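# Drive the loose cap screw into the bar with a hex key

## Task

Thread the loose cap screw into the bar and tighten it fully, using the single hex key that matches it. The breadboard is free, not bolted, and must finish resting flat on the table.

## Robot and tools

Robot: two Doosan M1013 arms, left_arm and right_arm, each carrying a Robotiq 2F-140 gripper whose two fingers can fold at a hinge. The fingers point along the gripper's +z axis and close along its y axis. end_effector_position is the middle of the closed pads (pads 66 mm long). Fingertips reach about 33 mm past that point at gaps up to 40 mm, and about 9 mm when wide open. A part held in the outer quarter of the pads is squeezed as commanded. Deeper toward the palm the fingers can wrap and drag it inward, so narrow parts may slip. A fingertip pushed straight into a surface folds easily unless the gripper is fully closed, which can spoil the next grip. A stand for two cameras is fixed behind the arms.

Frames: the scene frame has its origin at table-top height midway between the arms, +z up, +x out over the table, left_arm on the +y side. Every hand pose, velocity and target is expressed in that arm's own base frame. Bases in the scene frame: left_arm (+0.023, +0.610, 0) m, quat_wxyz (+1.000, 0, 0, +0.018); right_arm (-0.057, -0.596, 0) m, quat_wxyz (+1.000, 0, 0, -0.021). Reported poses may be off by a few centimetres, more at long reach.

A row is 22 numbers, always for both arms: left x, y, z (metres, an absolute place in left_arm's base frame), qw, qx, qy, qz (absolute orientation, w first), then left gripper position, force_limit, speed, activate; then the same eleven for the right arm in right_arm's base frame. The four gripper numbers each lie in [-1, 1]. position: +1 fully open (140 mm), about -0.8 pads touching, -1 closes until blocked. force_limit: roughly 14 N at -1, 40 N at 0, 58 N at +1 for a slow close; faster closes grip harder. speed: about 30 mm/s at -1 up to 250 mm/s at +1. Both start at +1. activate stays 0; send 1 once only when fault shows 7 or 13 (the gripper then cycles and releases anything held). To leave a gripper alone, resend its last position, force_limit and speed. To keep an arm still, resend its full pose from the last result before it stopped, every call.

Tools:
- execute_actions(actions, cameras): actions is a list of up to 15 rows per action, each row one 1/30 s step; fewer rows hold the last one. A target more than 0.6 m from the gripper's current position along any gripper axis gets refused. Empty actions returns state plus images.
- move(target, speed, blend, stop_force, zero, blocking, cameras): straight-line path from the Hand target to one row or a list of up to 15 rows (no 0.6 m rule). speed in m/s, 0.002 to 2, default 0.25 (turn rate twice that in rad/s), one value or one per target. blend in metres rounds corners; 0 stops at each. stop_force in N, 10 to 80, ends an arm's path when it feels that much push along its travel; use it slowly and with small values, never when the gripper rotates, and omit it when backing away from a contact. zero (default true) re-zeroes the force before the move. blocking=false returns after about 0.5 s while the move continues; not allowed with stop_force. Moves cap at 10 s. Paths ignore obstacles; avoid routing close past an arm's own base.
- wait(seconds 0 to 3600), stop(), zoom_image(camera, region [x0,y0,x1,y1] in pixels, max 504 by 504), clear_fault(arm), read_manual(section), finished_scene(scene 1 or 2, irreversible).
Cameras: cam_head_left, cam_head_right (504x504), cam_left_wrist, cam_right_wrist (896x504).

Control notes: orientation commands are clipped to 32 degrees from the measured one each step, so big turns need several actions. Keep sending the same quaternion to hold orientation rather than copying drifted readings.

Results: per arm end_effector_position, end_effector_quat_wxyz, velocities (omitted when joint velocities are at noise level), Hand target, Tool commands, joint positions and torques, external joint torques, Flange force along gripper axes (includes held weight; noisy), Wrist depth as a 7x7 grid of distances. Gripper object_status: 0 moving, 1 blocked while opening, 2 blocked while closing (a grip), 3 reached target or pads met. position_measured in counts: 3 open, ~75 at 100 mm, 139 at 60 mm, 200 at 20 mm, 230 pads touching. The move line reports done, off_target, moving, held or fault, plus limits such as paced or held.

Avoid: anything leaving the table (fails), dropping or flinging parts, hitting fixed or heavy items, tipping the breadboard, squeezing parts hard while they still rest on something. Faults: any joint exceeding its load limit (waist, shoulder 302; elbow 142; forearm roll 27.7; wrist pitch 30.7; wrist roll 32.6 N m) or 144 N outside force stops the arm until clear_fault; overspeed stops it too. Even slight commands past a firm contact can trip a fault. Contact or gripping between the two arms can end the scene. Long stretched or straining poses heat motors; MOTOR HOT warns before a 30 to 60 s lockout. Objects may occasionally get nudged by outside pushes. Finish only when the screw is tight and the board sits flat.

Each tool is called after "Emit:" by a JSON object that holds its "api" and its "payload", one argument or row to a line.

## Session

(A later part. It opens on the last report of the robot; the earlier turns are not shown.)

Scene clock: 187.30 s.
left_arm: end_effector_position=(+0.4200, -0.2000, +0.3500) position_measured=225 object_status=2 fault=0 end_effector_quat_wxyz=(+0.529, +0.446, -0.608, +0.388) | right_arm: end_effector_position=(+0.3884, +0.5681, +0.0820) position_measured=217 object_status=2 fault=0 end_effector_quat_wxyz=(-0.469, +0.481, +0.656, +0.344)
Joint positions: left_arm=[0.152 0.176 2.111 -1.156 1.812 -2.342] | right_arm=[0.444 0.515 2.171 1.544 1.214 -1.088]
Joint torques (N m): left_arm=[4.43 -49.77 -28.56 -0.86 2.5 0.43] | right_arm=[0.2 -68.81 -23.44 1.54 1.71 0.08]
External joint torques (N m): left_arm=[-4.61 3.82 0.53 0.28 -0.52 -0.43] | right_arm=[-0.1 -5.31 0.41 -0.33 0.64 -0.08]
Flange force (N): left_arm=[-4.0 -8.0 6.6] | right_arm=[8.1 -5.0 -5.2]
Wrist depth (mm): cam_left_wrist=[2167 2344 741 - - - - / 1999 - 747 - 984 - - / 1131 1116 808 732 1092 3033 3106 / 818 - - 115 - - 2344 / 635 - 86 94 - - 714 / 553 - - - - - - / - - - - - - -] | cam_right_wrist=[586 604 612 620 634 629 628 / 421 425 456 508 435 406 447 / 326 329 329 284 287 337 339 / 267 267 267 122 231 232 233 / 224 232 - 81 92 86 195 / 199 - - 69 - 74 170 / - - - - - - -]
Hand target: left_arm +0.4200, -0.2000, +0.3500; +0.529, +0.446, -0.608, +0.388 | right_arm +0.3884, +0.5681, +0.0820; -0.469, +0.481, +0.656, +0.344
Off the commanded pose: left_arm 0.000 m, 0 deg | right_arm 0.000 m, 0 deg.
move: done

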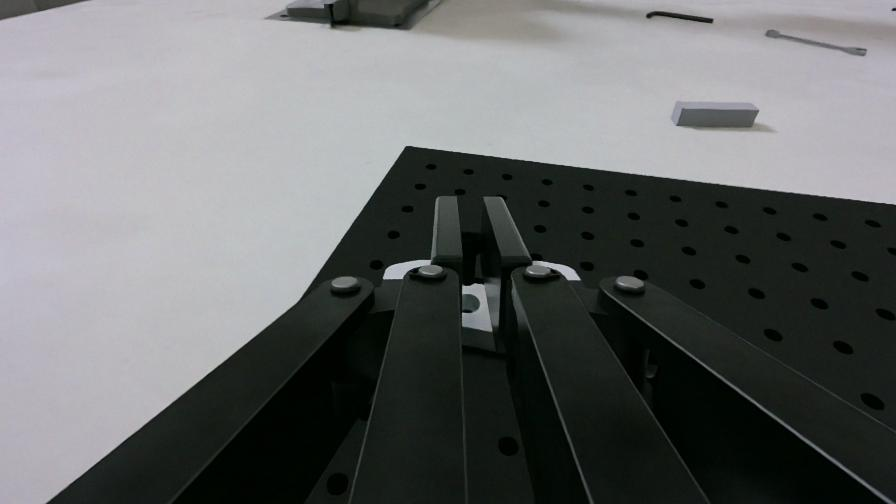

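Emit:
{"api": "move", "payload": {
  "target": [
    [0.42,-0.20,0.35,-0.529,-0.446,0.608,-0.388,-1,0,-1,0,0.3885,0.5665,0.074,0.4684,-0.4810,-0.6559,-0.3435,-1,-0.3,-1,0],
    [0.42,-0.20,0.35,-0.529,-0.446,0.608,-0.388,-1,0,-1,0,0.3885,0.5665,0.063,0.4684,-0.4810,-0.6559,-0.3435,-1,-0.3,-1,0]
  ],
  "speed": 0.012,
  "stop_force": 10,
  "cameras": ["cam_right_wrist"]
}}

Emit:
{"api": "zoom_image", "payload": {
  "camera": "cam_right_wrist",
  "region": [430, 190, 530, 330]
}}

Scene clock: 203.10 s.
left_arm: end_effector_position=(+0.4200, -0.2000, +0.3500) position_measured=225 object_status=2 fault=0 end_effector_quat_wxyz=(+0.529, +0.446, -0.608, +0.388) | right_arm: end_effector_position=(+0.3885, +0.5665, +0.0630) position_measured=217 object_status=2 fault=0 end_effector_quat_wxyz=(-0.469, +0.481, +0.656, +0.344)
Joint positions: left_arm=[0.151 0.176 2.111 -1.156 1.812 -2.342] | right_arm=[0.442 0.548 2.174 1.555 1.215 -1.126]
Joint torques (N m): left_arm=[4.45 -50.03 -28.65 -0.86 2.51 0.46] | right_arm=[-0.16 -67.74 -21.11 0.83 0.3 0.01]
External joint torques (N m): left_arm=[-4.43 4.06 0.73 0.3 -0.54 -0.46] | right_arm=[0.07 -8.49 -0.68 0.29 2.1 -0.01]
Flange force (N): left_arm=[-4.5 -7.9 6.4] | right_arm=[13.6 -5.3 -6.8]
Wrist depth (mm): cam_left_wrist=[2410 2410 747 - 837 - - / 2167 - 730 1473 969 - - / - - 1023 1097 1151 3106 2802 / 843 - 851 119 118 868 2365 / 671 697 87 94 - 712 781 / 565 - - - - - - / - - - - - - -] | cam_right_wrist=[502 560 554 545 555 620 545 / 385 364 387 363 389 389 386 / 294 283 297 248 249 248 248 / 239 239 217 121 200 201 201 / 202 208 - 81 92 86 170 / 179 - - 65 - 74 147 / - - - - - - -]
Hand target: left_arm +0.4200, -0.2000, +0.3500; +0.529, +0.446, -0.608, +0.388 | right_arm +0.3885, +0.5665, +0.0630; -0.469, +0.481, +0.656, +0.344
Off the commanded pose: left_arm 0.000 m, 0 deg | right_arm 0.000 m, 0 deg.
move: done

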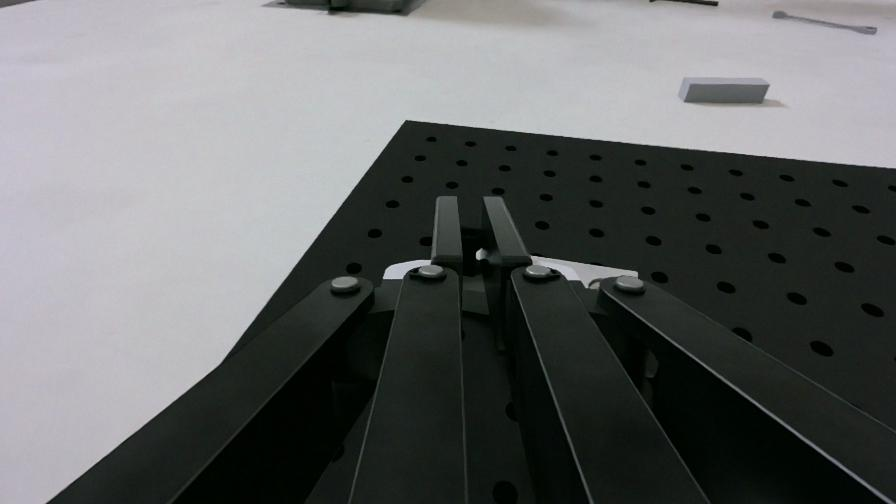

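Scaled by 3.600 from the camera's image (finer frame: 1280x720).

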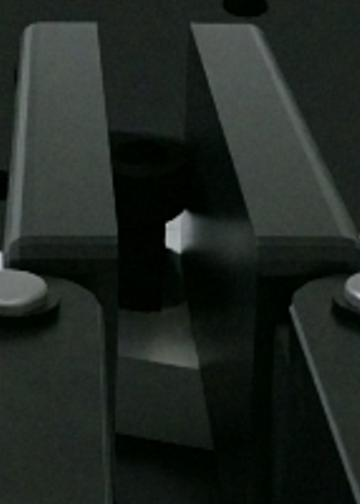

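Emit:
{"api": "move", "payload": {
  "target": [
    [0.42,-0.20,0.35,-0.529,-0.446,0.608,-0.388,-1,0,-1,0,0.3885,0.5665,0.0635,0.4684,-0.4810,-0.6559,-0.3435,-0.55,-1,-1,0]
  ]
}}

Emit:
{"api": "move", "payload": {
  "target": [
    [0.42,-0.20,0.35,-0.529,-0.446,0.608,-0.388,-1,0,-1,0,0.4054,0.5133,0.0825,0.4684,-0.4810,-0.6559,-0.3435,-0.55,-1,-1,0]
  ],
  "speed": 0.1,
  "cameras": ["cam_right_wrist"]
}}

Emit:
{"api": "zoom_image", "payload": {
  "camera": "cam_right_wrist",
  "region": [400, 140, 560, 300]
}}

Scene clock: 209.17 s.
left_arm: end_effector_position=(+0.4200, -0.2000, +0.3500) position_measured=225 object_status=2 fault=0 end_effector_quat_wxyz=(+0.529, +0.446, -0.608, +0.388) | right_arm: end_effector_position=(+0.3885, +0.5665, +0.0635) position_measured=199 object_status=0 fault=0 end_effector_quat_wxyz=(-0.469, +0.481, +0.656, +0.344)
Joint positions: left_arm=[0.151 0.176 2.111 -1.156 1.812 -2.342] | right_arm=[0.442 0.548 2.174 1.555 1.215 -1.125]
Joint torques (N m): left_arm=[4.26 -49.89 -28.55 -0.83 2.55 0.46] | right_arm=[0.22 -69.8 -21.94 1.45 1.8 -0.04]
External joint torques (N m): left_arm=[-4.26 3.89 0.56 0.27 -0.57 -0.46] | right_arm=[0.11 -6.19 0.51 -0.38 0.6 0.04]
Flange force (N): left_arm=[-4.2 -7.8 6.1] | right_arm=[10.1 -5.5 -5.6]
Wrist depth (mm): cam_left_wrist=[2014 2528 2455 - 854 - - / - - 737 1544 980 - - / - - 801 754 1070 - 3223 / 851 883 857 119 877 832 2262 / - 658 86 94 - - 688 / 562 - - - - - - / - - - - - - -] | cam_right_wrist=[538 - 554 498 507 555 551 / 381 384 389 390 390 389 387 / 294 295 295 248 249 250 250 / 240 240 208 170 201 202 202 / 201 202 92 159 95 87 170 / 179 66 73 138 - 72 69 / - - - 129 - - -]
Hand target: left_arm +0.4200, -0.2000, +0.3500; +0.529, +0.446, -0.608, +0.388 | right_arm +0.3885, +0.5665, +0.0635; -0.469, +0.481, +0.656, +0.344
Off the commanded pose: left_arm 0.000 m, 0 deg | right_arm 0.000 m, 0 deg.
move: done

Scene clock: 210.07 s.
left_arm: end_effector_position=(+0.4200, -0.2000, +0.3500) position_measured=225 object_status=2 fault=0 end_effector_quat_wxyz=(+0.529, +0.446, -0.608, +0.388) | right_arm: end_effector_position=(+0.4054, +0.5133, +0.0825) position_measured=199 object_status=3 fault=0 end_effector_quat_wxyz=(-0.469, +0.481, +0.656, +0.344)
Joint positions: left_arm=[0.151 0.176 2.111 -1.156 1.812 -2.342] | right_arm=[0.34 0.507 2.188 1.454 1.259 -1.1]
Joint torques (N m): left_arm=[4.02 -49.9 -28.54 -0.84 2.54 0.45] | right_arm=[-0.25 -67.39 -22.68 1.69 1.68 -0.03]
External joint torques (N m): left_arm=[-4.02 3.91 0.57 0.28 -0.56 -0.45] | right_arm=[-0.07 -5 0.36 -0.3 0.68 0.03]
Flange force (N): left_arm=[-4.3 -7.6 5.7] | right_arm=[8.2 -4.7 -4.5]
Wrist depth (mm): cam_left_wrist=[2410 2387 774 - 914 - - / - 689 791 1424 955 - - / - - 801 1121 1092 2897 2865 / 911 848 851 115 124 - 2455 / 641 - 86 94 - - - / 562 - - - - - - / - - - - - - -] | cam_right_wrist=[553 687 629 678 660 687 612 / 452 403 410 432 437 441 442 / 328 329 345 299 287 289 302 / 268 268 238 215 223 232 235 / 225 225 92 182 95 87 197 / - 66 73 163 - 72 69 / - - - 168 - - -]
Hand target: left_arm +0.4200, -0.2000, +0.3500; +0.529, +0.446, -0.608, +0.388 | right_arm +0.4054, +0.5133, +0.0825; -0.469, +0.481, +0.656, +0.344
Off the commanded pose: left_arm 0.000 m, 0 deg | right_arm 0.000 m, 0 deg.
move: done

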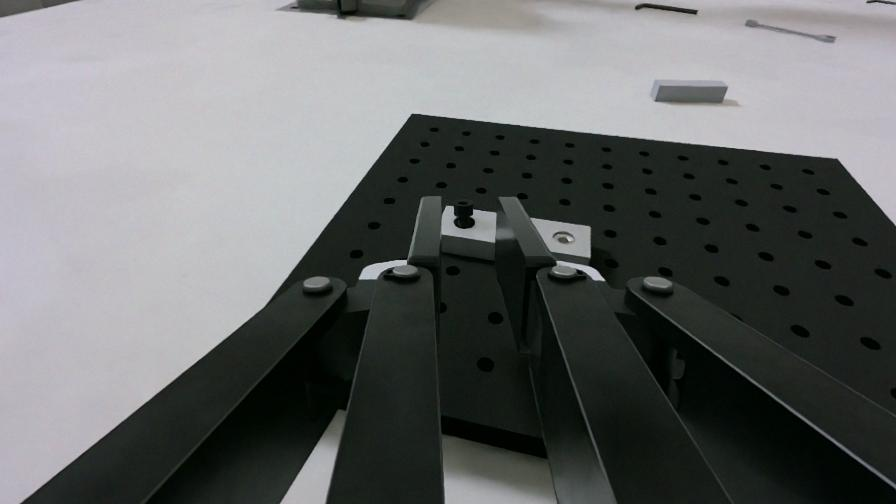

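Scaled by 3.150 from the camera's image (finer frame: 1280x720).

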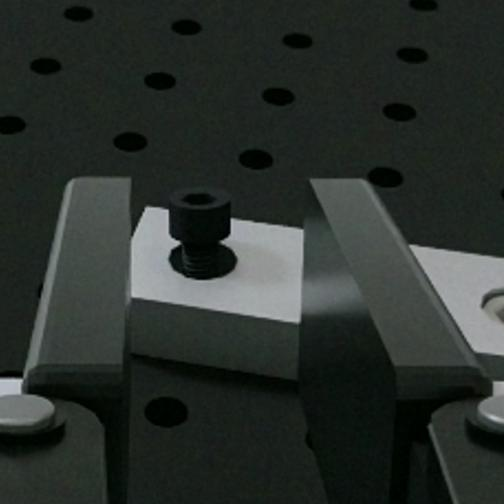

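Emit:
{"api": "move", "payload": {
  "target": [
    [0.4198,-0.40,0.30,-0.529,-0.446,0.608,-0.388,-1,0,-1,0,0.43,0.42,0.25,0.4684,-0.4810,-0.6559,-0.3435,-0.3,-1,0,0],
    [0.4198,-0.4438,0.26,-0.529,-0.446,0.608,-0.388,-1,0,-1,0,0.46,0.50,0.42,0,0.5913,0.8065,0,-0.2,-1,0,0],
    [0.4198,-0.4438,0.26,-0.529,-0.446,0.608,-0.388,-1,0,-1,0,0.4446,0.774,0.40,0,0.1132,0.9936,0,-0.2,-1,0,0]
  ],
  "speed": 0.35,
  "blend": [0.03,0.03,0],
  "cameras": ["cam_left_wrist","cam_right_wrist","cam_head_left"]
}}

Emit:
{"api": "zoom_image", "payload": {
  "camera": "cam_right_wrist",
  "region": [360, 150, 580, 370]
}}

Scene clock: 231.87 s.
left_arm: end_effector_position=(+0.4198, -0.4438, +0.2600) position_measured=225 object_status=2 fault=0 end_effector_quat_wxyz=(+0.529, +0.446, -0.608, +0.388) | right_arm: end_effector_position=(+0.4446, +0.7740, +0.4000) position_measured=154 object_status=3 fault=0 end_effector_quat_wxyz=(+0.000, +0.113, +0.994, +0.000)
Joint positions: left_arm=[-0.31 0.305 2.166 -1.488 1.459 -2.247] | right_arm=[1.011 0.573 0.892 0 1.677 -0.333]
Joint torques (N m): left_arm=[4.26 -57.51 -23.33 -1.82 2.71 0.45] | right_arm=[0.06 -92.88 -41.72 4.72 -0.6 -0.05]
External joint torques (N m): left_arm=[-4.37 3.69 0.53 0.33 -0.56 -0.45] | right_arm=[-0.24 -6.05 -0.47 -0.34 0.61 0.05]
Flange force (N): left_arm=[-3.8 -3.7 8.8] | right_arm=[2.8 -9.8 -0.9]
Wrist depth (mm): cam_left_wrist=[2046 2302 2410 - 811 712 - / 1315 2185 1177 1289 892 829 - / 980 871 944 969 969 - 2865 / - 703 670 119 691 - 779 / 484 - 87 94 - 558 - / 445 - - - - - - / - - - - - - -] | cam_right_wrist=[480 477 460 500 513 486 479 / 501 485 486 501 508 501 511 / 529 529 508 519 269 254 244 / 574 561 121 541 137 263 237 / 599 81 91 602 117 88 249 / - 69 65 639 - - 70 / - 72 - 725 - - -]
Hand target: left_arm +0.4198, -0.4438, +0.2600; +0.529, +0.446, -0.608, +0.388 | right_arm +0.4446, +0.7740, +0.4000; +0.000, +0.113, +0.994, +0.000
Off the commanded pose: left_arm 0.000 m, 0 deg | right_arm 0.000 m, 0 deg.
move: done; blend cut to 0 m at target 2
Images, in order (width x height): cam_head_left 504x504, cam_left_wrist 896x504, cam_right_wrist 896x504.

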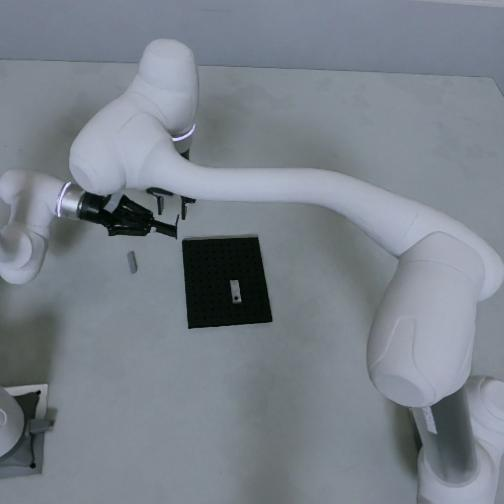

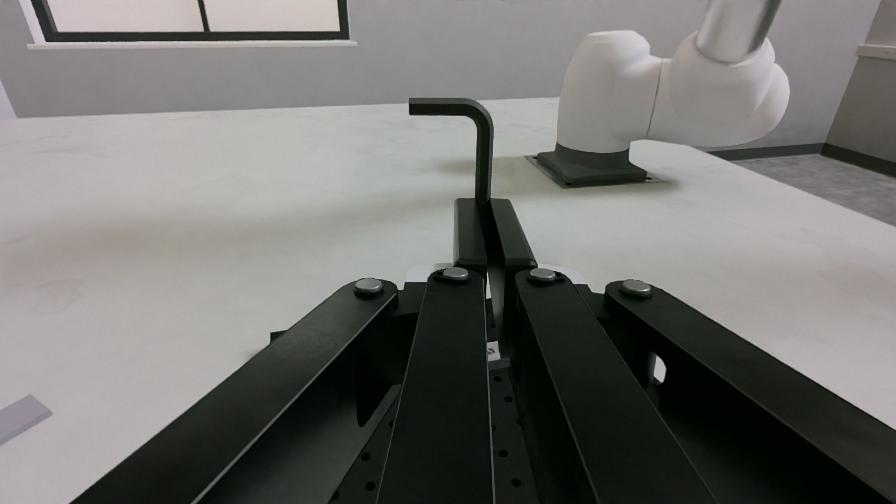

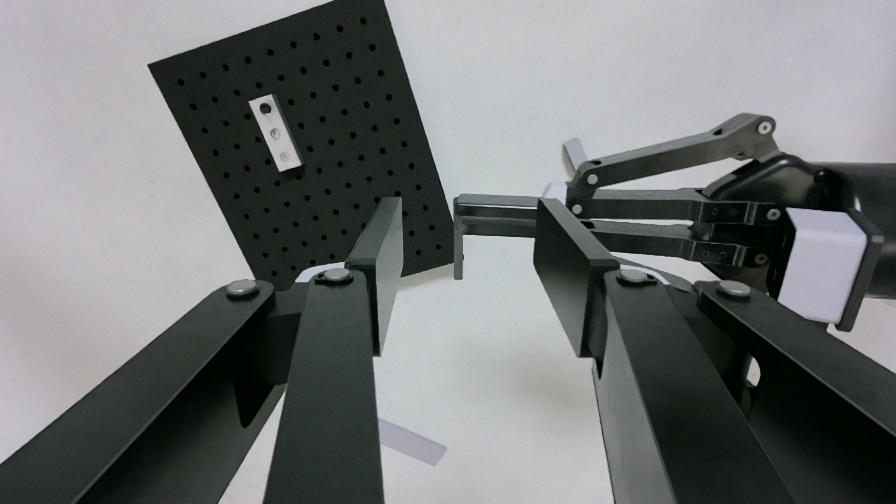

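Scaled by 2.291 from the camera's image (finer frame: 1280x720).

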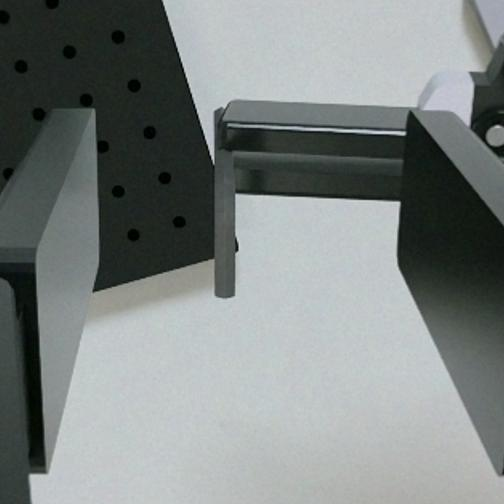

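Emit:
{"api": "move", "payload": {
  "target": [
    [0.4198,-0.4438,0.26,-0.529,-0.446,0.608,-0.388,-1,0,-1,0,0.468,0.7655,0.352,0,0.1132,0.9936,0,-0.35,-1,0,0]
  ],
  "speed": 0.1,
  "cameras": ["cam_left_wrist","cam_right_wrist"]
}}

Emit:
{"api": "zoom_image", "payload": {
  "camera": "cam_right_wrist",
  "region": [380, 150, 560, 350]
}}

Emit:
{"api": "zoom_image", "payload": {
  "camera": "cam_left_wrist",
  "region": [350, 0, 620, 240]
}}

Scene clock: 243.53 s.
left_arm: end_effector_position=(+0.4198, -0.4438, +0.2600) position_measured=225 object_status=2 fault=0 end_effector_quat_wxyz=(+0.529, +0.446, -0.608, +0.388) | right_arm: end_effector_position=(+0.4680, +0.7655, +0.3519) position_measured=173 object_status=3 fault=0 end_effector_quat_wxyz=(+0.000, +0.113, +0.994, +0.000)
Joint positions: left_arm=[-0.31 0.305 2.166 -1.488 1.459 -2.247] | right_arm=[0.984 0.576 0.973 0 1.592 -0.36]
Joint torques (N m): left_arm=[4.33 -57.66 -23.27 -1.8 2.67 0.42] | right_arm=[-1.1 -92.3 -41.8 4.68 -0.59 0.01]
External joint torques (N m): left_arm=[-4.42 3.84 0.46 0.3 -0.52 -0.42] | right_arm=[0.7 -7.42 -0.76 -0.28 0.6 -0.01]
Flange force (N): left_arm=[-4.1 -4.0 8.9] | right_arm=[4.3 -10.5 -2.2]
Wrist depth (mm): cam_left_wrist=[2167 2410 1896 121 848 767 - / 2432 2079 - - 914 840 - / - - 938 - 948 951 3069 / - - - 114 645 716 670 / - - 86 94 - - - / 447 - - - - - - / - - - - - - -] | cam_right_wrist=[442 422 414 436 438 435 435 / 460 446 439 451 462 452 191 / 492 476 462 461 222 210 196 / 518 506 479 486 134 223 205 / 549 81 86 542 111 87 223 / - 69 69 586 - 76 66 / - - - 617 - - -]
Hand target: left_arm +0.4198, -0.4438, +0.2600; +0.529, +0.446, -0.608, +0.388 | right_arm +0.4680, +0.7655, +0.3520; +0.000, +0.113, +0.994, +0.000
Off the commanded pose: left_arm 0.000 m, 0 deg | right_arm 0.000 m, 0 deg.
move: done

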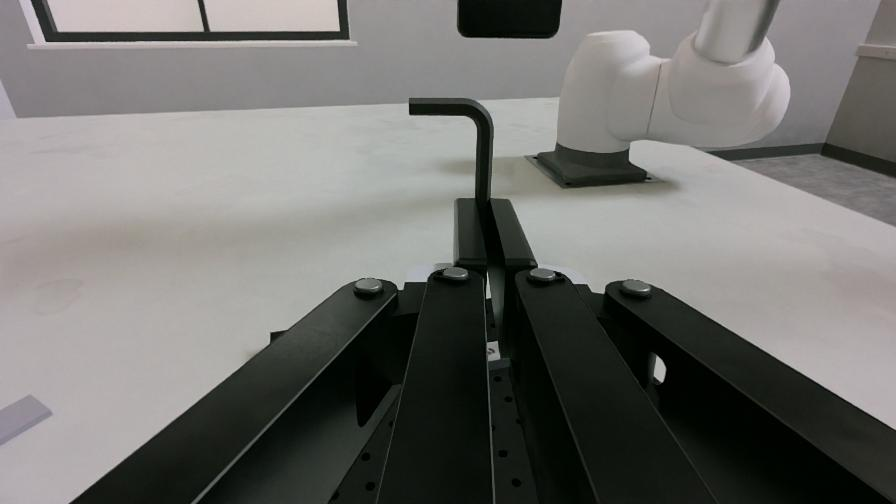

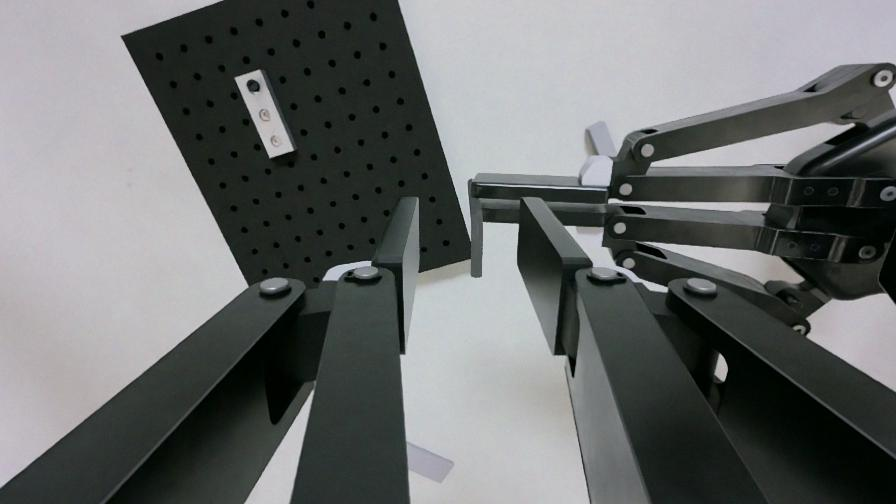

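Scaled by 2.520 from the camera's image (finer frame: 1280x720).

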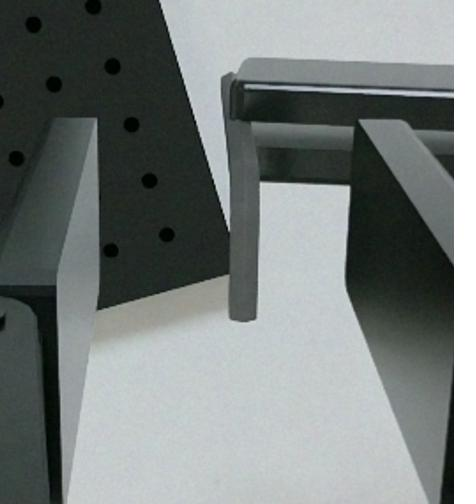

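Scaled by 1.867 from the camera's image (finer frame: 1280x720).

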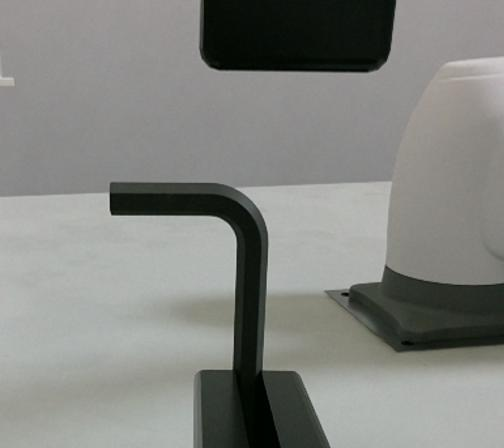

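Emit:
{"api": "move", "payload": {
  "target": [0.4198,-0.4438,0.26,-0.529,-0.446,0.608,-0.388,-1,0,-1,0,0.4733,0.766,0.33,0,0.1132,0.9936,0,-0.35,-1,0,0],
  "speed": 0.06,
  "cameras": ["cam_left_wrist","cam_right_wrist"]
}}

Scene clock: 273.07 s.
left_arm: end_effector_position=(+0.4198, -0.4438, +0.2600) position_measured=225 object_status=2 fault=0 end_effector_quat_wxyz=(+0.529, +0.446, -0.608, +0.388) | right_arm: end_effector_position=(+0.4733, +0.7660, +0.3300) position_measured=173 object_status=3 fault=0 end_effector_quat_wxyz=(+0.000, +0.113, +0.994, +0.000)
Joint positions: left_arm=[-0.31 0.305 2.166 -1.488 1.459 -2.247] | right_arm=[0.979 0.582 1.003 0 1.557 -0.365]
Joint torques (N m): left_arm=[4.43 -57.75 -23.45 -1.84 2.7 0.45] | right_arm=[-0.19 -92.98 -41.9 4.72 -0.56 -0.04]
External joint torques (N m): left_arm=[-4.27 3.89 0.74 0.36 -0.56 -0.45] | right_arm=[0.48 -6.82 -0.36 -0.33 0.57 0.04]
Flange force (N): left_arm=[-4.3 -3.6 8.6] | right_arm=[4.2 -10.5 -1.8]
Wrist depth (mm): cam_left_wrist=[2185 - 2503 121 851 754 2930 / - - - 129 892 808 3106 / 977 - - 165 941 1023 2833 / - 664 678 119 - - 693 / - - 86 94 - - 523 / 447 - - - - - - / - - - - - - -] | cam_right_wrist=[418 396 397 414 414 416 414 / 445 419 418 433 442 178 171 / 466 450 441 441 203 188 179 / 492 487 453 457 134 194 185 / 530 81 86 516 111 87 200 / - 69 69 546 - 76 66 / - - - 601 - - -]
Hand target: left_arm +0.4198, -0.4438, +0.2600; +0.529, +0.446, -0.608, +0.388 | right_arm +0.4733, +0.7660, +0.3300; +0.000, +0.113, +0.994, +0.000
Off the commanded pose: left_arm 0.000 m, 0 deg | right_arm 0.000 m, 0 deg.
move: done

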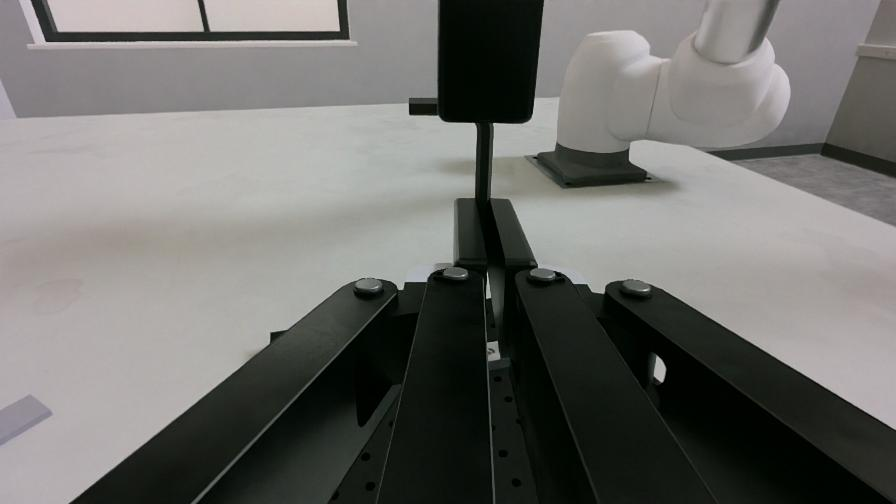

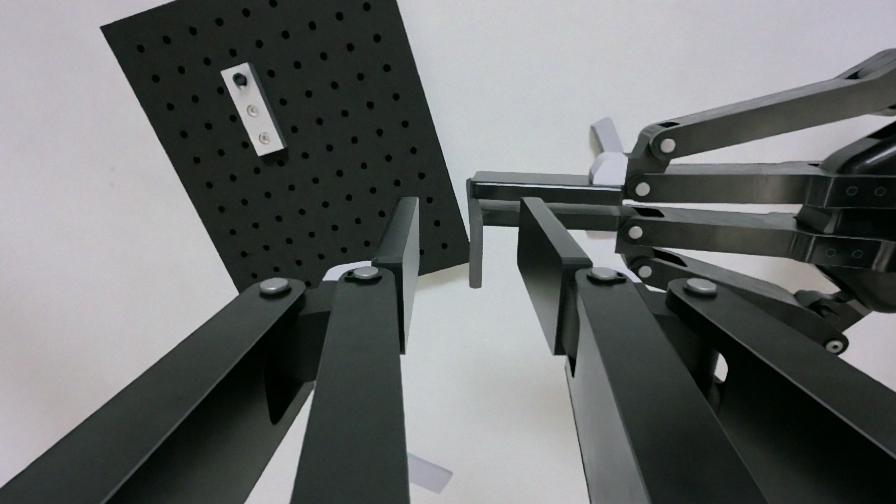

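Emit:
{"api": "move", "payload": {
  "target": [
    [0.4198,-0.4438,0.26,-0.529,-0.446,0.608,-0.388,-1,0,-1,0,0.4743,0.7664,0.313,0,0.1132,0.9936,0,-0.35,-1,0,0],
    [0.4198,-0.4438,0.26,-0.529,-0.446,0.608,-0.388,-1,0,-1,0,0.4743,0.7664,0.313,0,0.1132,0.9936,0,-1,0.5,-1,0]
  ],
  "speed": 0.06,
  "cameras": ["cam_left_wrist","cam_right_wrist"]
}}

Emit:
{"api": "move", "payload": {
  "target": [
    [0.4198,-0.4438,0.26,-0.529,-0.446,0.608,-0.388,-0.6,0,-1,0,0.4743,0.7664,0.313,0,0.1132,0.9936,0,-1,0.5,-1,0],
    [0.4318,-0.4057,0.2656,-0.529,-0.446,0.608,-0.388,-0.6,0,-1,0,0.4743,0.7664,0.313,0,0.1132,0.9936,0,-1,0.5,-1,0]
  ],
  "speed": 0.06,
  "cameras": ["cam_left_wrist","cam_right_wrist"]
}}

Scene clock: 281.70 s.
left_arm: end_effector_position=(+0.4198, -0.4438, +0.2600) position_measured=225 object_status=2 fault=0 end_effector_quat_wxyz=(+0.529, +0.446, -0.608, +0.388) | right_arm: end_effector_position=(+0.4743, +0.7664, +0.3130) position_measured=226 object_status=0 fault=0 end_effector_quat_wxyz=(+0.000, +0.113, +0.994, +0.000)
Joint positions: left_arm=[-0.31 0.305 2.166 -1.488 1.459 -2.247] | right_arm=[0.978 0.585 1.029 0 1.528 -0.366]
Joint torques (N m): left_arm=[4.52 -59.22 -23.27 -1.76 3.77 0.48] | right_arm=[-2.62 -90.81 -40.35 3.81 -0.24 -0.05]
External joint torques (N m): left_arm=[-4.62 5.39 0.42 0.25 -1.62 -0.48] | right_arm=[2.54 -9.82 -2.18 0.6 0.24 0.05]
Flange force (N): left_arm=[-6.2 -5.9 10.8] | right_arm=[6.4 -9.9 -4.8]
Wrist depth (mm): cam_left_wrist=[2631 2167 2262 133 832 688 2658 / 1194 - 1465 143 886 826 3532 / 999 924 931 166 941 - 3069 / - 643 675 115 - - - / - 554 86 94 - - - / - - - - - - - / - - - - - - -] | cam_right_wrist=[398 379 380 402 396 402 400 / 421 395 399 420 422 177 157 / 449 427 421 418 190 172 166 / 471 467 441 122 181 184 172 / 507 497 - 81 92 81 186 / 534 - - 65 - 75 529 / - - - - - 70 -]
Hand target: left_arm +0.4198, -0.4438, +0.2600; +0.529, +0.446, -0.608, +0.388 | right_arm +0.4743, +0.7664, +0.3130; +0.000, +0.113, +0.994, +0.000
Off the commanded pose: left_arm 0.000 m, 0 deg | right_arm 0.000 m, 0 deg.
move: done

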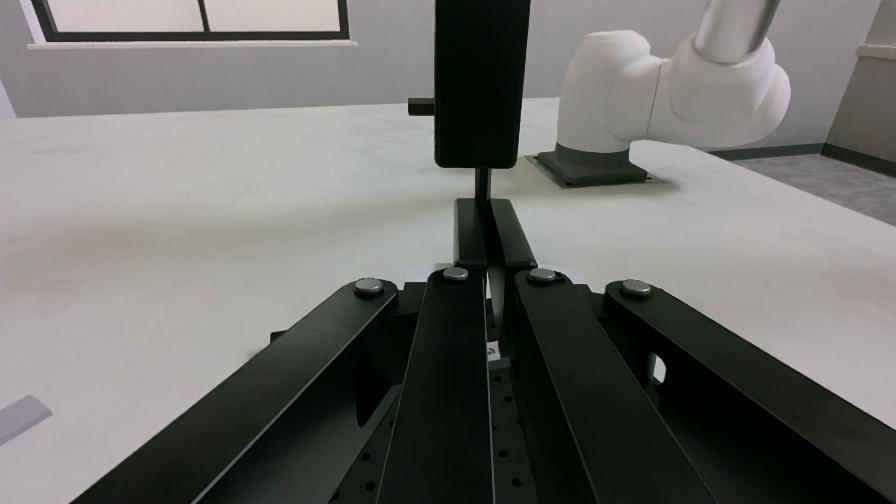

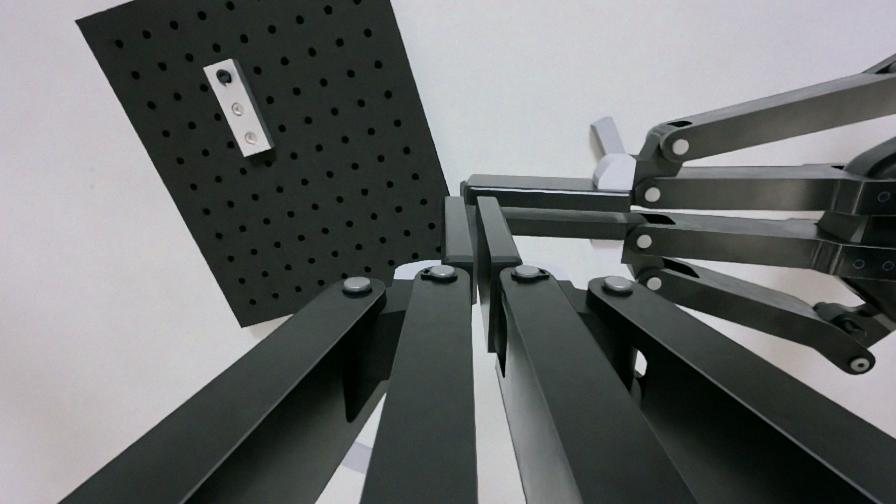

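Scene clock: 283.37 s.
left_arm: end_effector_position=(+0.4318, -0.4057, +0.2656) position_measured=205 object_status=3 fault=0 end_effector_quat_wxyz=(+0.529, +0.446, -0.608, +0.388) | right_arm: end_effector_position=(+0.4743, +0.7664, +0.3130) position_measured=226 object_status=2 fault=0 end_effector_quat_wxyz=(+0.000, +0.113, +0.994, +0.000)
Joint positions: left_arm=[-0.235 0.301 2.156 -1.429 1.507 -2.255] | right_arm=[0.978 0.585 1.029 0 1.528 -0.366]
Joint torques (N m): left_arm=[4.42 -57.28 -23.55 -1.62 2.61 0.44] | right_arm=[-0.11 -94.02 -42.04 4.74 -0.6 0.03]
External joint torques (N m): left_arm=[-4.2 3.45 0.49 0.27 -0.48 -0.44] | right_arm=[0.02 -6 -0.38 -0.34 0.61 -0.03]
Flange force (N): left_arm=[-3.6 -4.1 8.1] | right_arm=[3.0 -9.0 -2.2]
Wrist depth (mm): cam_left_wrist=[2149 2223 - 170 895 770 - / 1517 - - 181 931 862 - / 941 - 914 958 924 941 2998 / 735 686 - 119 109 - 712 / - - 84 - - 92 - / 456 - - - - - - / - - - - - - -] | cam_right_wrist=[398 381 379 400 404 401 405 / 425 397 397 417 425 419 164 / 446 427 424 422 442 170 165 / 472 466 441 121 198 183 182 / - 490 - 81 92 81 184 / 534 - - 65 - 75 516 / - - - - - 70 -]
Hand target: left_arm +0.4318, -0.4057, +0.2656; +0.529, +0.446, -0.608, +0.388 | right_arm +0.4743, +0.7664, +0.3130; +0.000, +0.113, +0.994, +0.000
Off the commanded pose: left_arm 0.000 m, 0 deg | right_arm 0.000 m, 0 deg.
move: done

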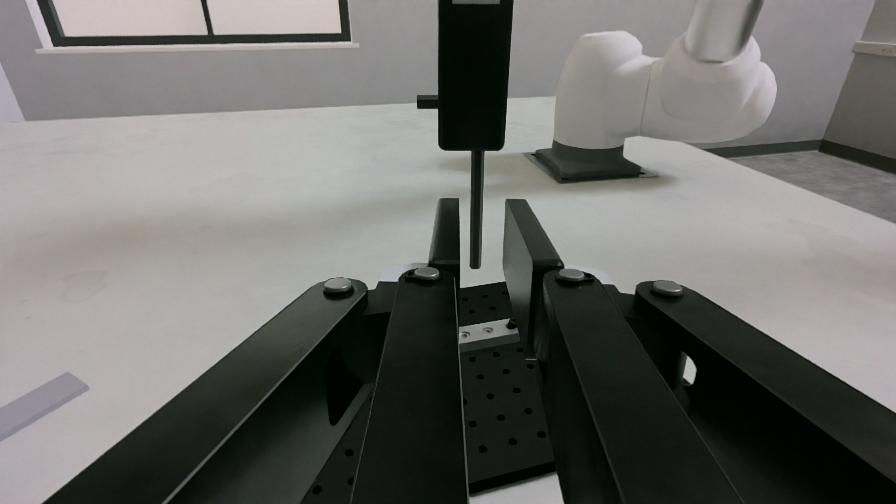

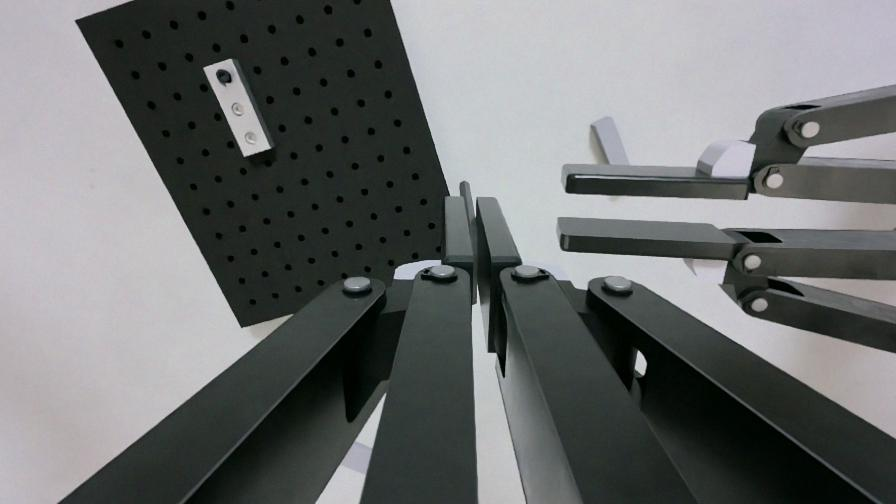

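Emit:
{"api": "move", "payload": {
  "target": [
    [0.345,-0.505,0.2,-0.529,-0.446,0.608,-0.388,-0.6,0,-1,0,0.3803,0.5926,0.30,0,0.1132,0.9936,0,-1,0.5,-1,0],
    [0.328,-0.558,0.08,-0.529,-0.446,0.608,-0.388,-0.6,0,-1,0,0.3803,0.5926,0.185,0,0.1132,0.9936,0,-1,0.5,-1,0]
  ],
  "speed": 0.15,
  "blend": 0.03,
  "cameras": ["cam_left_wrist","cam_right_wrist"]
}}

Scene clock: 300.87 s.
left_arm: end_effector_position=(+0.3280, -0.5580, +0.0801) position_measured=205 object_status=3 fault=0 end_effector_quat_wxyz=(+0.529, +0.446, -0.608, +0.388) | right_arm: end_effector_position=(+0.3803, +0.5926, +0.1850) position_measured=226 object_status=2 fault=0 end_effector_quat_wxyz=(+0.000, +0.113, +0.994, +0.000)
Joint positions: left_arm=[-0.589 0.594 2.288 -1.811 1.364 -1.825] | right_arm=[0.951 0.314 1.67 0 1.157 -0.393]
Joint torques (N m): left_arm=[4.34 -69.09 -7.5 -1.16 3.18 0.42] | right_arm=[0.05 -66.24 -38.44 4.39 -0.55 -0.03]
External joint torques (N m): left_arm=[-4.27 3.61 -0.03 0.22 -0.52 -0.42] | right_arm=[-0.2 -4.82 -0.37 -0.37 0.56 0.03]
Flange force (N): left_arm=[-5.0 -0.4 9.5] | right_arm=[1.8 -5.8 -4.5]
Wrist depth (mm): cam_left_wrist=[1816 2096 1842 - 726 663 671 / 648 691 688 - 735 - 677 / - 460 425 397 - - - / - 238 244 136 114 297 311 / 199 208 84 83 - 94 245 / 169 - - 165 - - - / - - - 139 - - -] | cam_right_wrist=[288 284 288 282 265 281 287 / 304 304 282 279 276 277 298 / 321 320 298 289 289 229 219 / 341 340 330 122 308 309 232 / 361 356 - 81 92 92 359 / 390 - - 65 - 75 376 / - - - - - 70 -]
Hand target: left_arm +0.3280, -0.5580, +0.0800; +0.529, +0.446, -0.608, +0.388 | right_arm +0.3803, +0.5926, +0.1850; +0.000, +0.113, +0.994, +0.000
Off the commanded pose: left_arm 0.000 m, 0 deg | right_arm 0.000 m, 0 deg.
move: done

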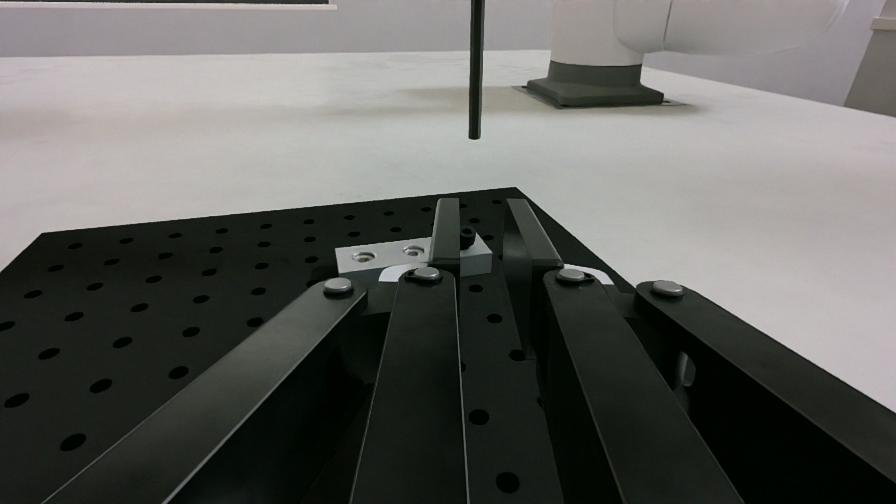

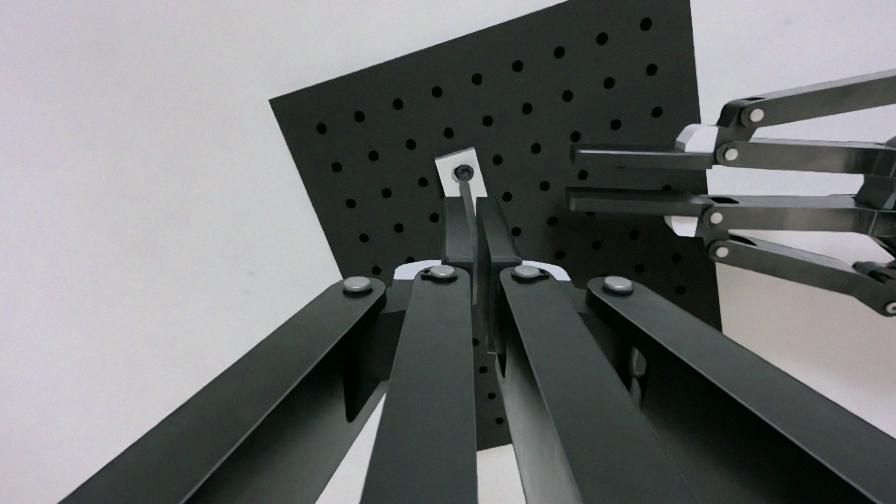

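Emit:
{"api": "move", "payload": {
  "target": [
    [0.3328,-0.5595,0.062,-0.529,-0.446,0.608,-0.388,-0.6,0,-1,0,0.3803,0.5926,0.185,0,0.1132,0.9936,0,-1,0.5,-1,0],
    [0.3223,-0.594,0.062,-0.529,-0.446,0.608,-0.388,-0.6,0,-1,0,0.3803,0.5926,0.185,0,0.1132,0.9936,0,-1,0.5,-1,0]
  ],
  "speed": 0.08,
  "blend": 0.003,
  "cameras": ["cam_left_wrist","cam_right_wrist"]
}}

Emit:
{"api": "zoom_image", "payload": {
  "camera": "cam_left_wrist",
  "region": [400, 100, 560, 300]
}}

Emit:
{"api": "zoom_image", "payload": {
  "camera": "cam_right_wrist",
  "region": [400, 120, 520, 240]
}}

Scene clock: 309.10 s.
left_arm: end_effector_position=(+0.3223, -0.5940, +0.0620) position_measured=205 object_status=3 fault=0 end_effector_quat_wxyz=(+0.529, +0.446, -0.608, +0.388) | right_arm: end_effector_position=(+0.3803, +0.5926, +0.1850) position_measured=226 object_status=2 fault=0 end_effector_quat_wxyz=(+0.000, +0.113, +0.994, +0.000)
Joint positions: left_arm=[-0.655 0.638 2.259 -1.879 1.353 -1.806] | right_arm=[0.951 0.314 1.671 0 1.157 -0.393]
Joint torques (N m): left_arm=[4.65 -72.74 -7.08 -1.22 3.18 0.42] | right_arm=[0.1 -65.61 -38.4 4.32 -0.5 -0.1]
External joint torques (N m): left_arm=[-4.63 3.86 -0.08 0.28 -0.5 -0.42] | right_arm=[-0.19 -5.55 -0.24 -0.31 0.53 0.1]
Flange force (N): left_arm=[-5.4 0.2 9.9] | right_arm=[2.4 -7.1 -4.8]
Wrist depth (mm): cam_left_wrist=[- - - 1027 682 649 621 / - - 623 643 695 629 626 / 372 377 - - 382 398 - / 219 - - 189 209 - - / 178 170 84 158 - 93 - / 145 - - 146 - - - / - - - 119 - - -] | cam_right_wrist=[289 287 282 280 263 280 287 / 304 306 282 279 274 272 222 / 321 321 299 288 258 239 226 / 339 341 332 122 308 255 240 / 359 354 - 81 92 92 356 / 381 - - 66 - 75 376 / - - - - - 70 -]
Hand target: left_arm +0.3223, -0.5940, +0.0620; +0.529, +0.446, -0.608, +0.388 | right_arm +0.3803, +0.5926, +0.1850; +0.000, +0.113, +0.994, +0.000
Off the commanded pose: left_arm 0.000 m, 0 deg | right_arm 0.000 m, 0 deg.
move: done

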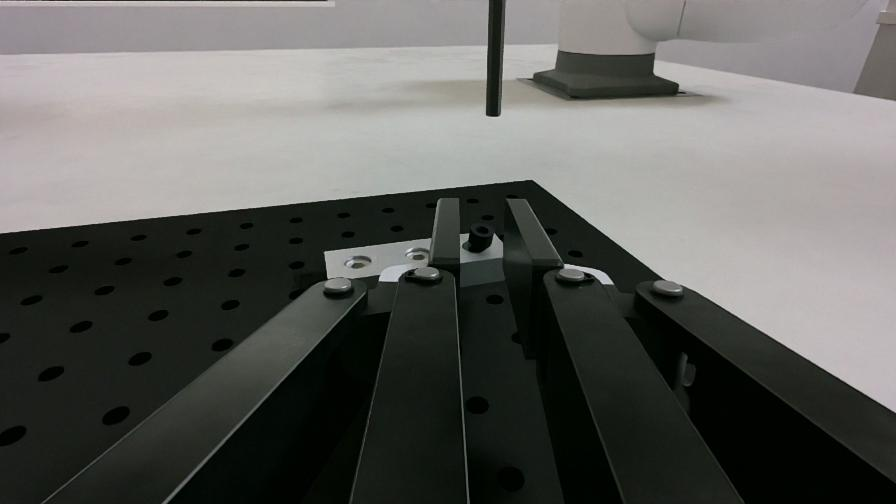

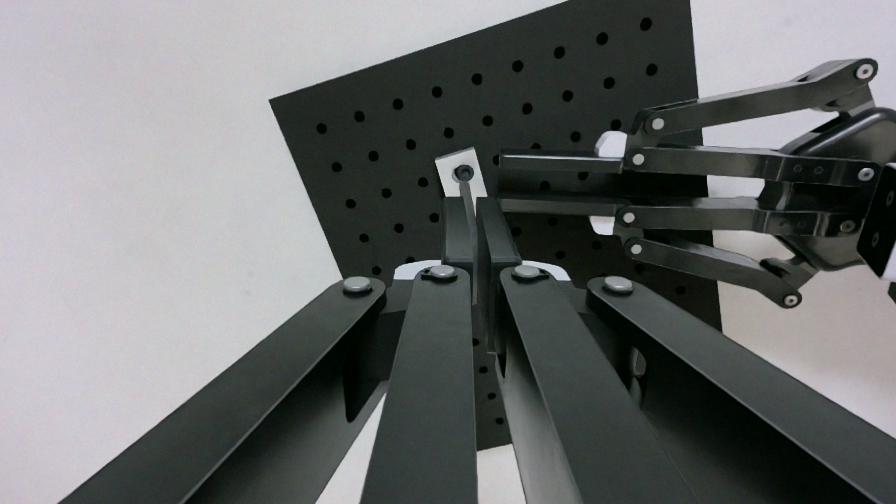

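Scaled by 2.520 from the camera's image (finer frame: 1280x720).

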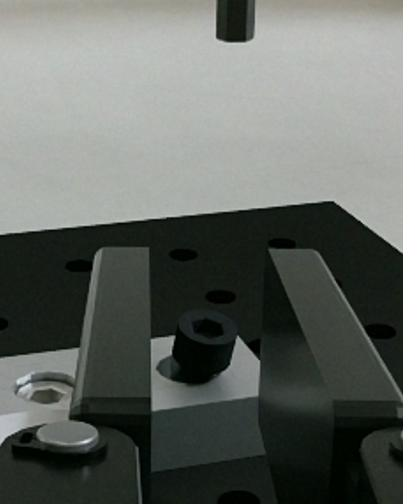

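Scaled by 4.200 from the camera's image (finer frame: 1280x720).

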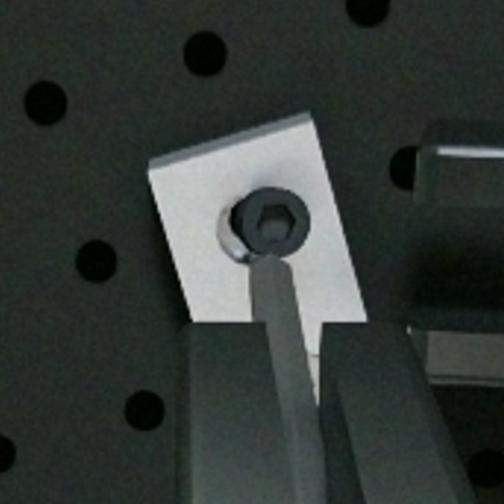

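Emit:
{"api": "move", "payload": {
  "target": [0.3178,-0.6083,0.062,-0.529,-0.446,0.608,-0.388,-0.6,0,-1,0,0.3803,0.5926,0.185,0,0.1132,0.9936,0,-1,0.5,-1,0],
  "speed": 0.06,
  "cameras": ["cam_left_wrist","cam_right_wrist"]
}}

Emit:
{"api": "zoom_image", "payload": {
  "camera": "cam_left_wrist",
  "region": [400, 100, 560, 300]
}}

Emit:
{"api": "zoom_image", "payload": {
  "camera": "cam_right_wrist",
  "region": [400, 120, 520, 240]
}}

Scene clock: 319.93 s.
left_arm: end_effector_position=(+0.3178, -0.6083, +0.0620) position_measured=205 object_status=3 fault=0 end_effector_quat_wxyz=(+0.529, +0.446, -0.608, +0.388) | right_arm: end_effector_position=(+0.3803, +0.5926, +0.1850) position_measured=226 object_status=2 fault=0 end_effector_quat_wxyz=(+0.000, +0.113, +0.994, +0.000)
Joint positions: left_arm=[-0.682 0.641 2.251 -1.905 1.345 -1.809] | right_arm=[0.951 0.314 1.671 0 1.157 -0.393]
Joint torques (N m): left_arm=[4.42 -73.43 -7.61 -1.24 3.2 0.44] | right_arm=[-0.68 -67.07 -38.42 4.36 -0.56 -0.03]
External joint torques (N m): left_arm=[-4.37 3.98 0.07 0.25 -0.52 -0.44] | right_arm=[0.64 -3.83 -0.24 -0.35 0.58 0.03]
Flange force (N): left_arm=[-5.5 0.3 9.4] | right_arm=[2.5 -4.2 -3.7]
Wrist depth (mm): cam_left_wrist=[1855 - - - 675 641 598 / - - 637 558 632 623 621 / - - 371 415 - 377 378 / - - - 119 199 - - / - - 84 83 - 94 213 / 146 - - 146 - - - / - - - - - - -] | cam_right_wrist=[288 290 288 281 264 281 284 / 304 305 283 276 274 274 218 / 321 322 297 285 250 237 224 / 340 341 332 121 303 252 238 / 362 355 - 81 92 92 356 / 380 - - 65 - 75 371 / - - - - - 70 -]
Hand target: left_arm +0.3178, -0.6083, +0.0620; +0.529, +0.446, -0.608, +0.388 | right_arm +0.3803, +0.5926, +0.1850; +0.000, +0.113, +0.994, +0.000
Off the commanded pose: left_arm 0.000 m, 0 deg | right_arm 0.000 m, 0 deg.
move: done

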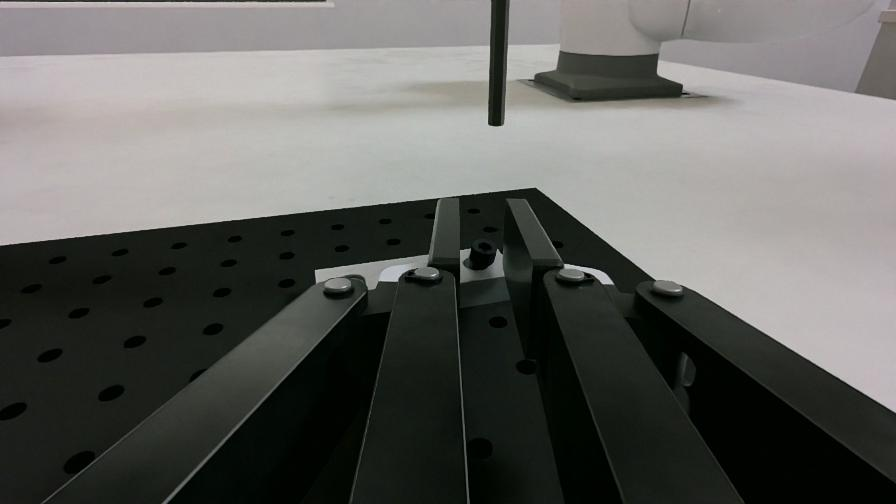

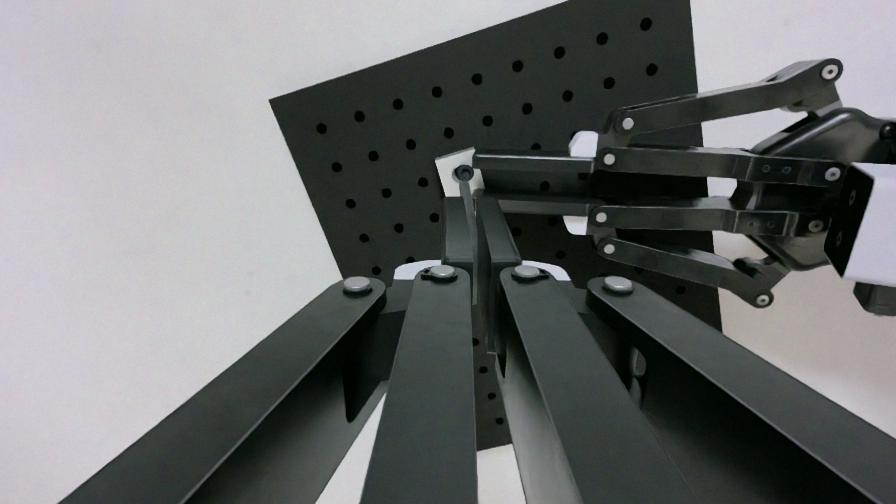

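Scaled by 2.520 from the camera's image (finer frame: 1280x720).

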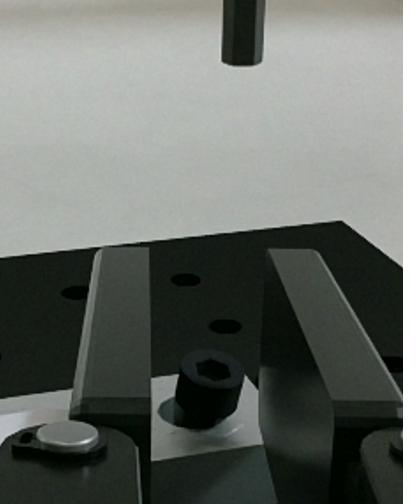

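Scaled by 4.200 from the camera's image (finer frame: 1280x720).

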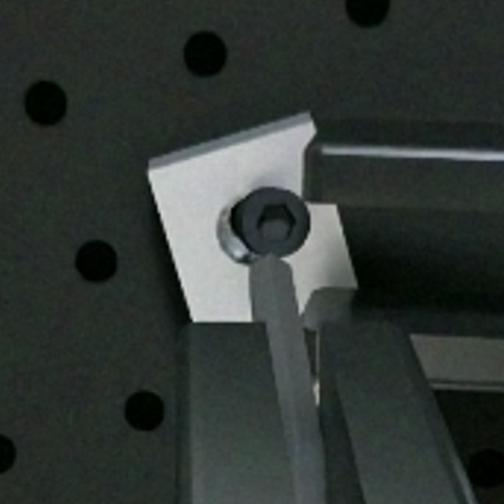

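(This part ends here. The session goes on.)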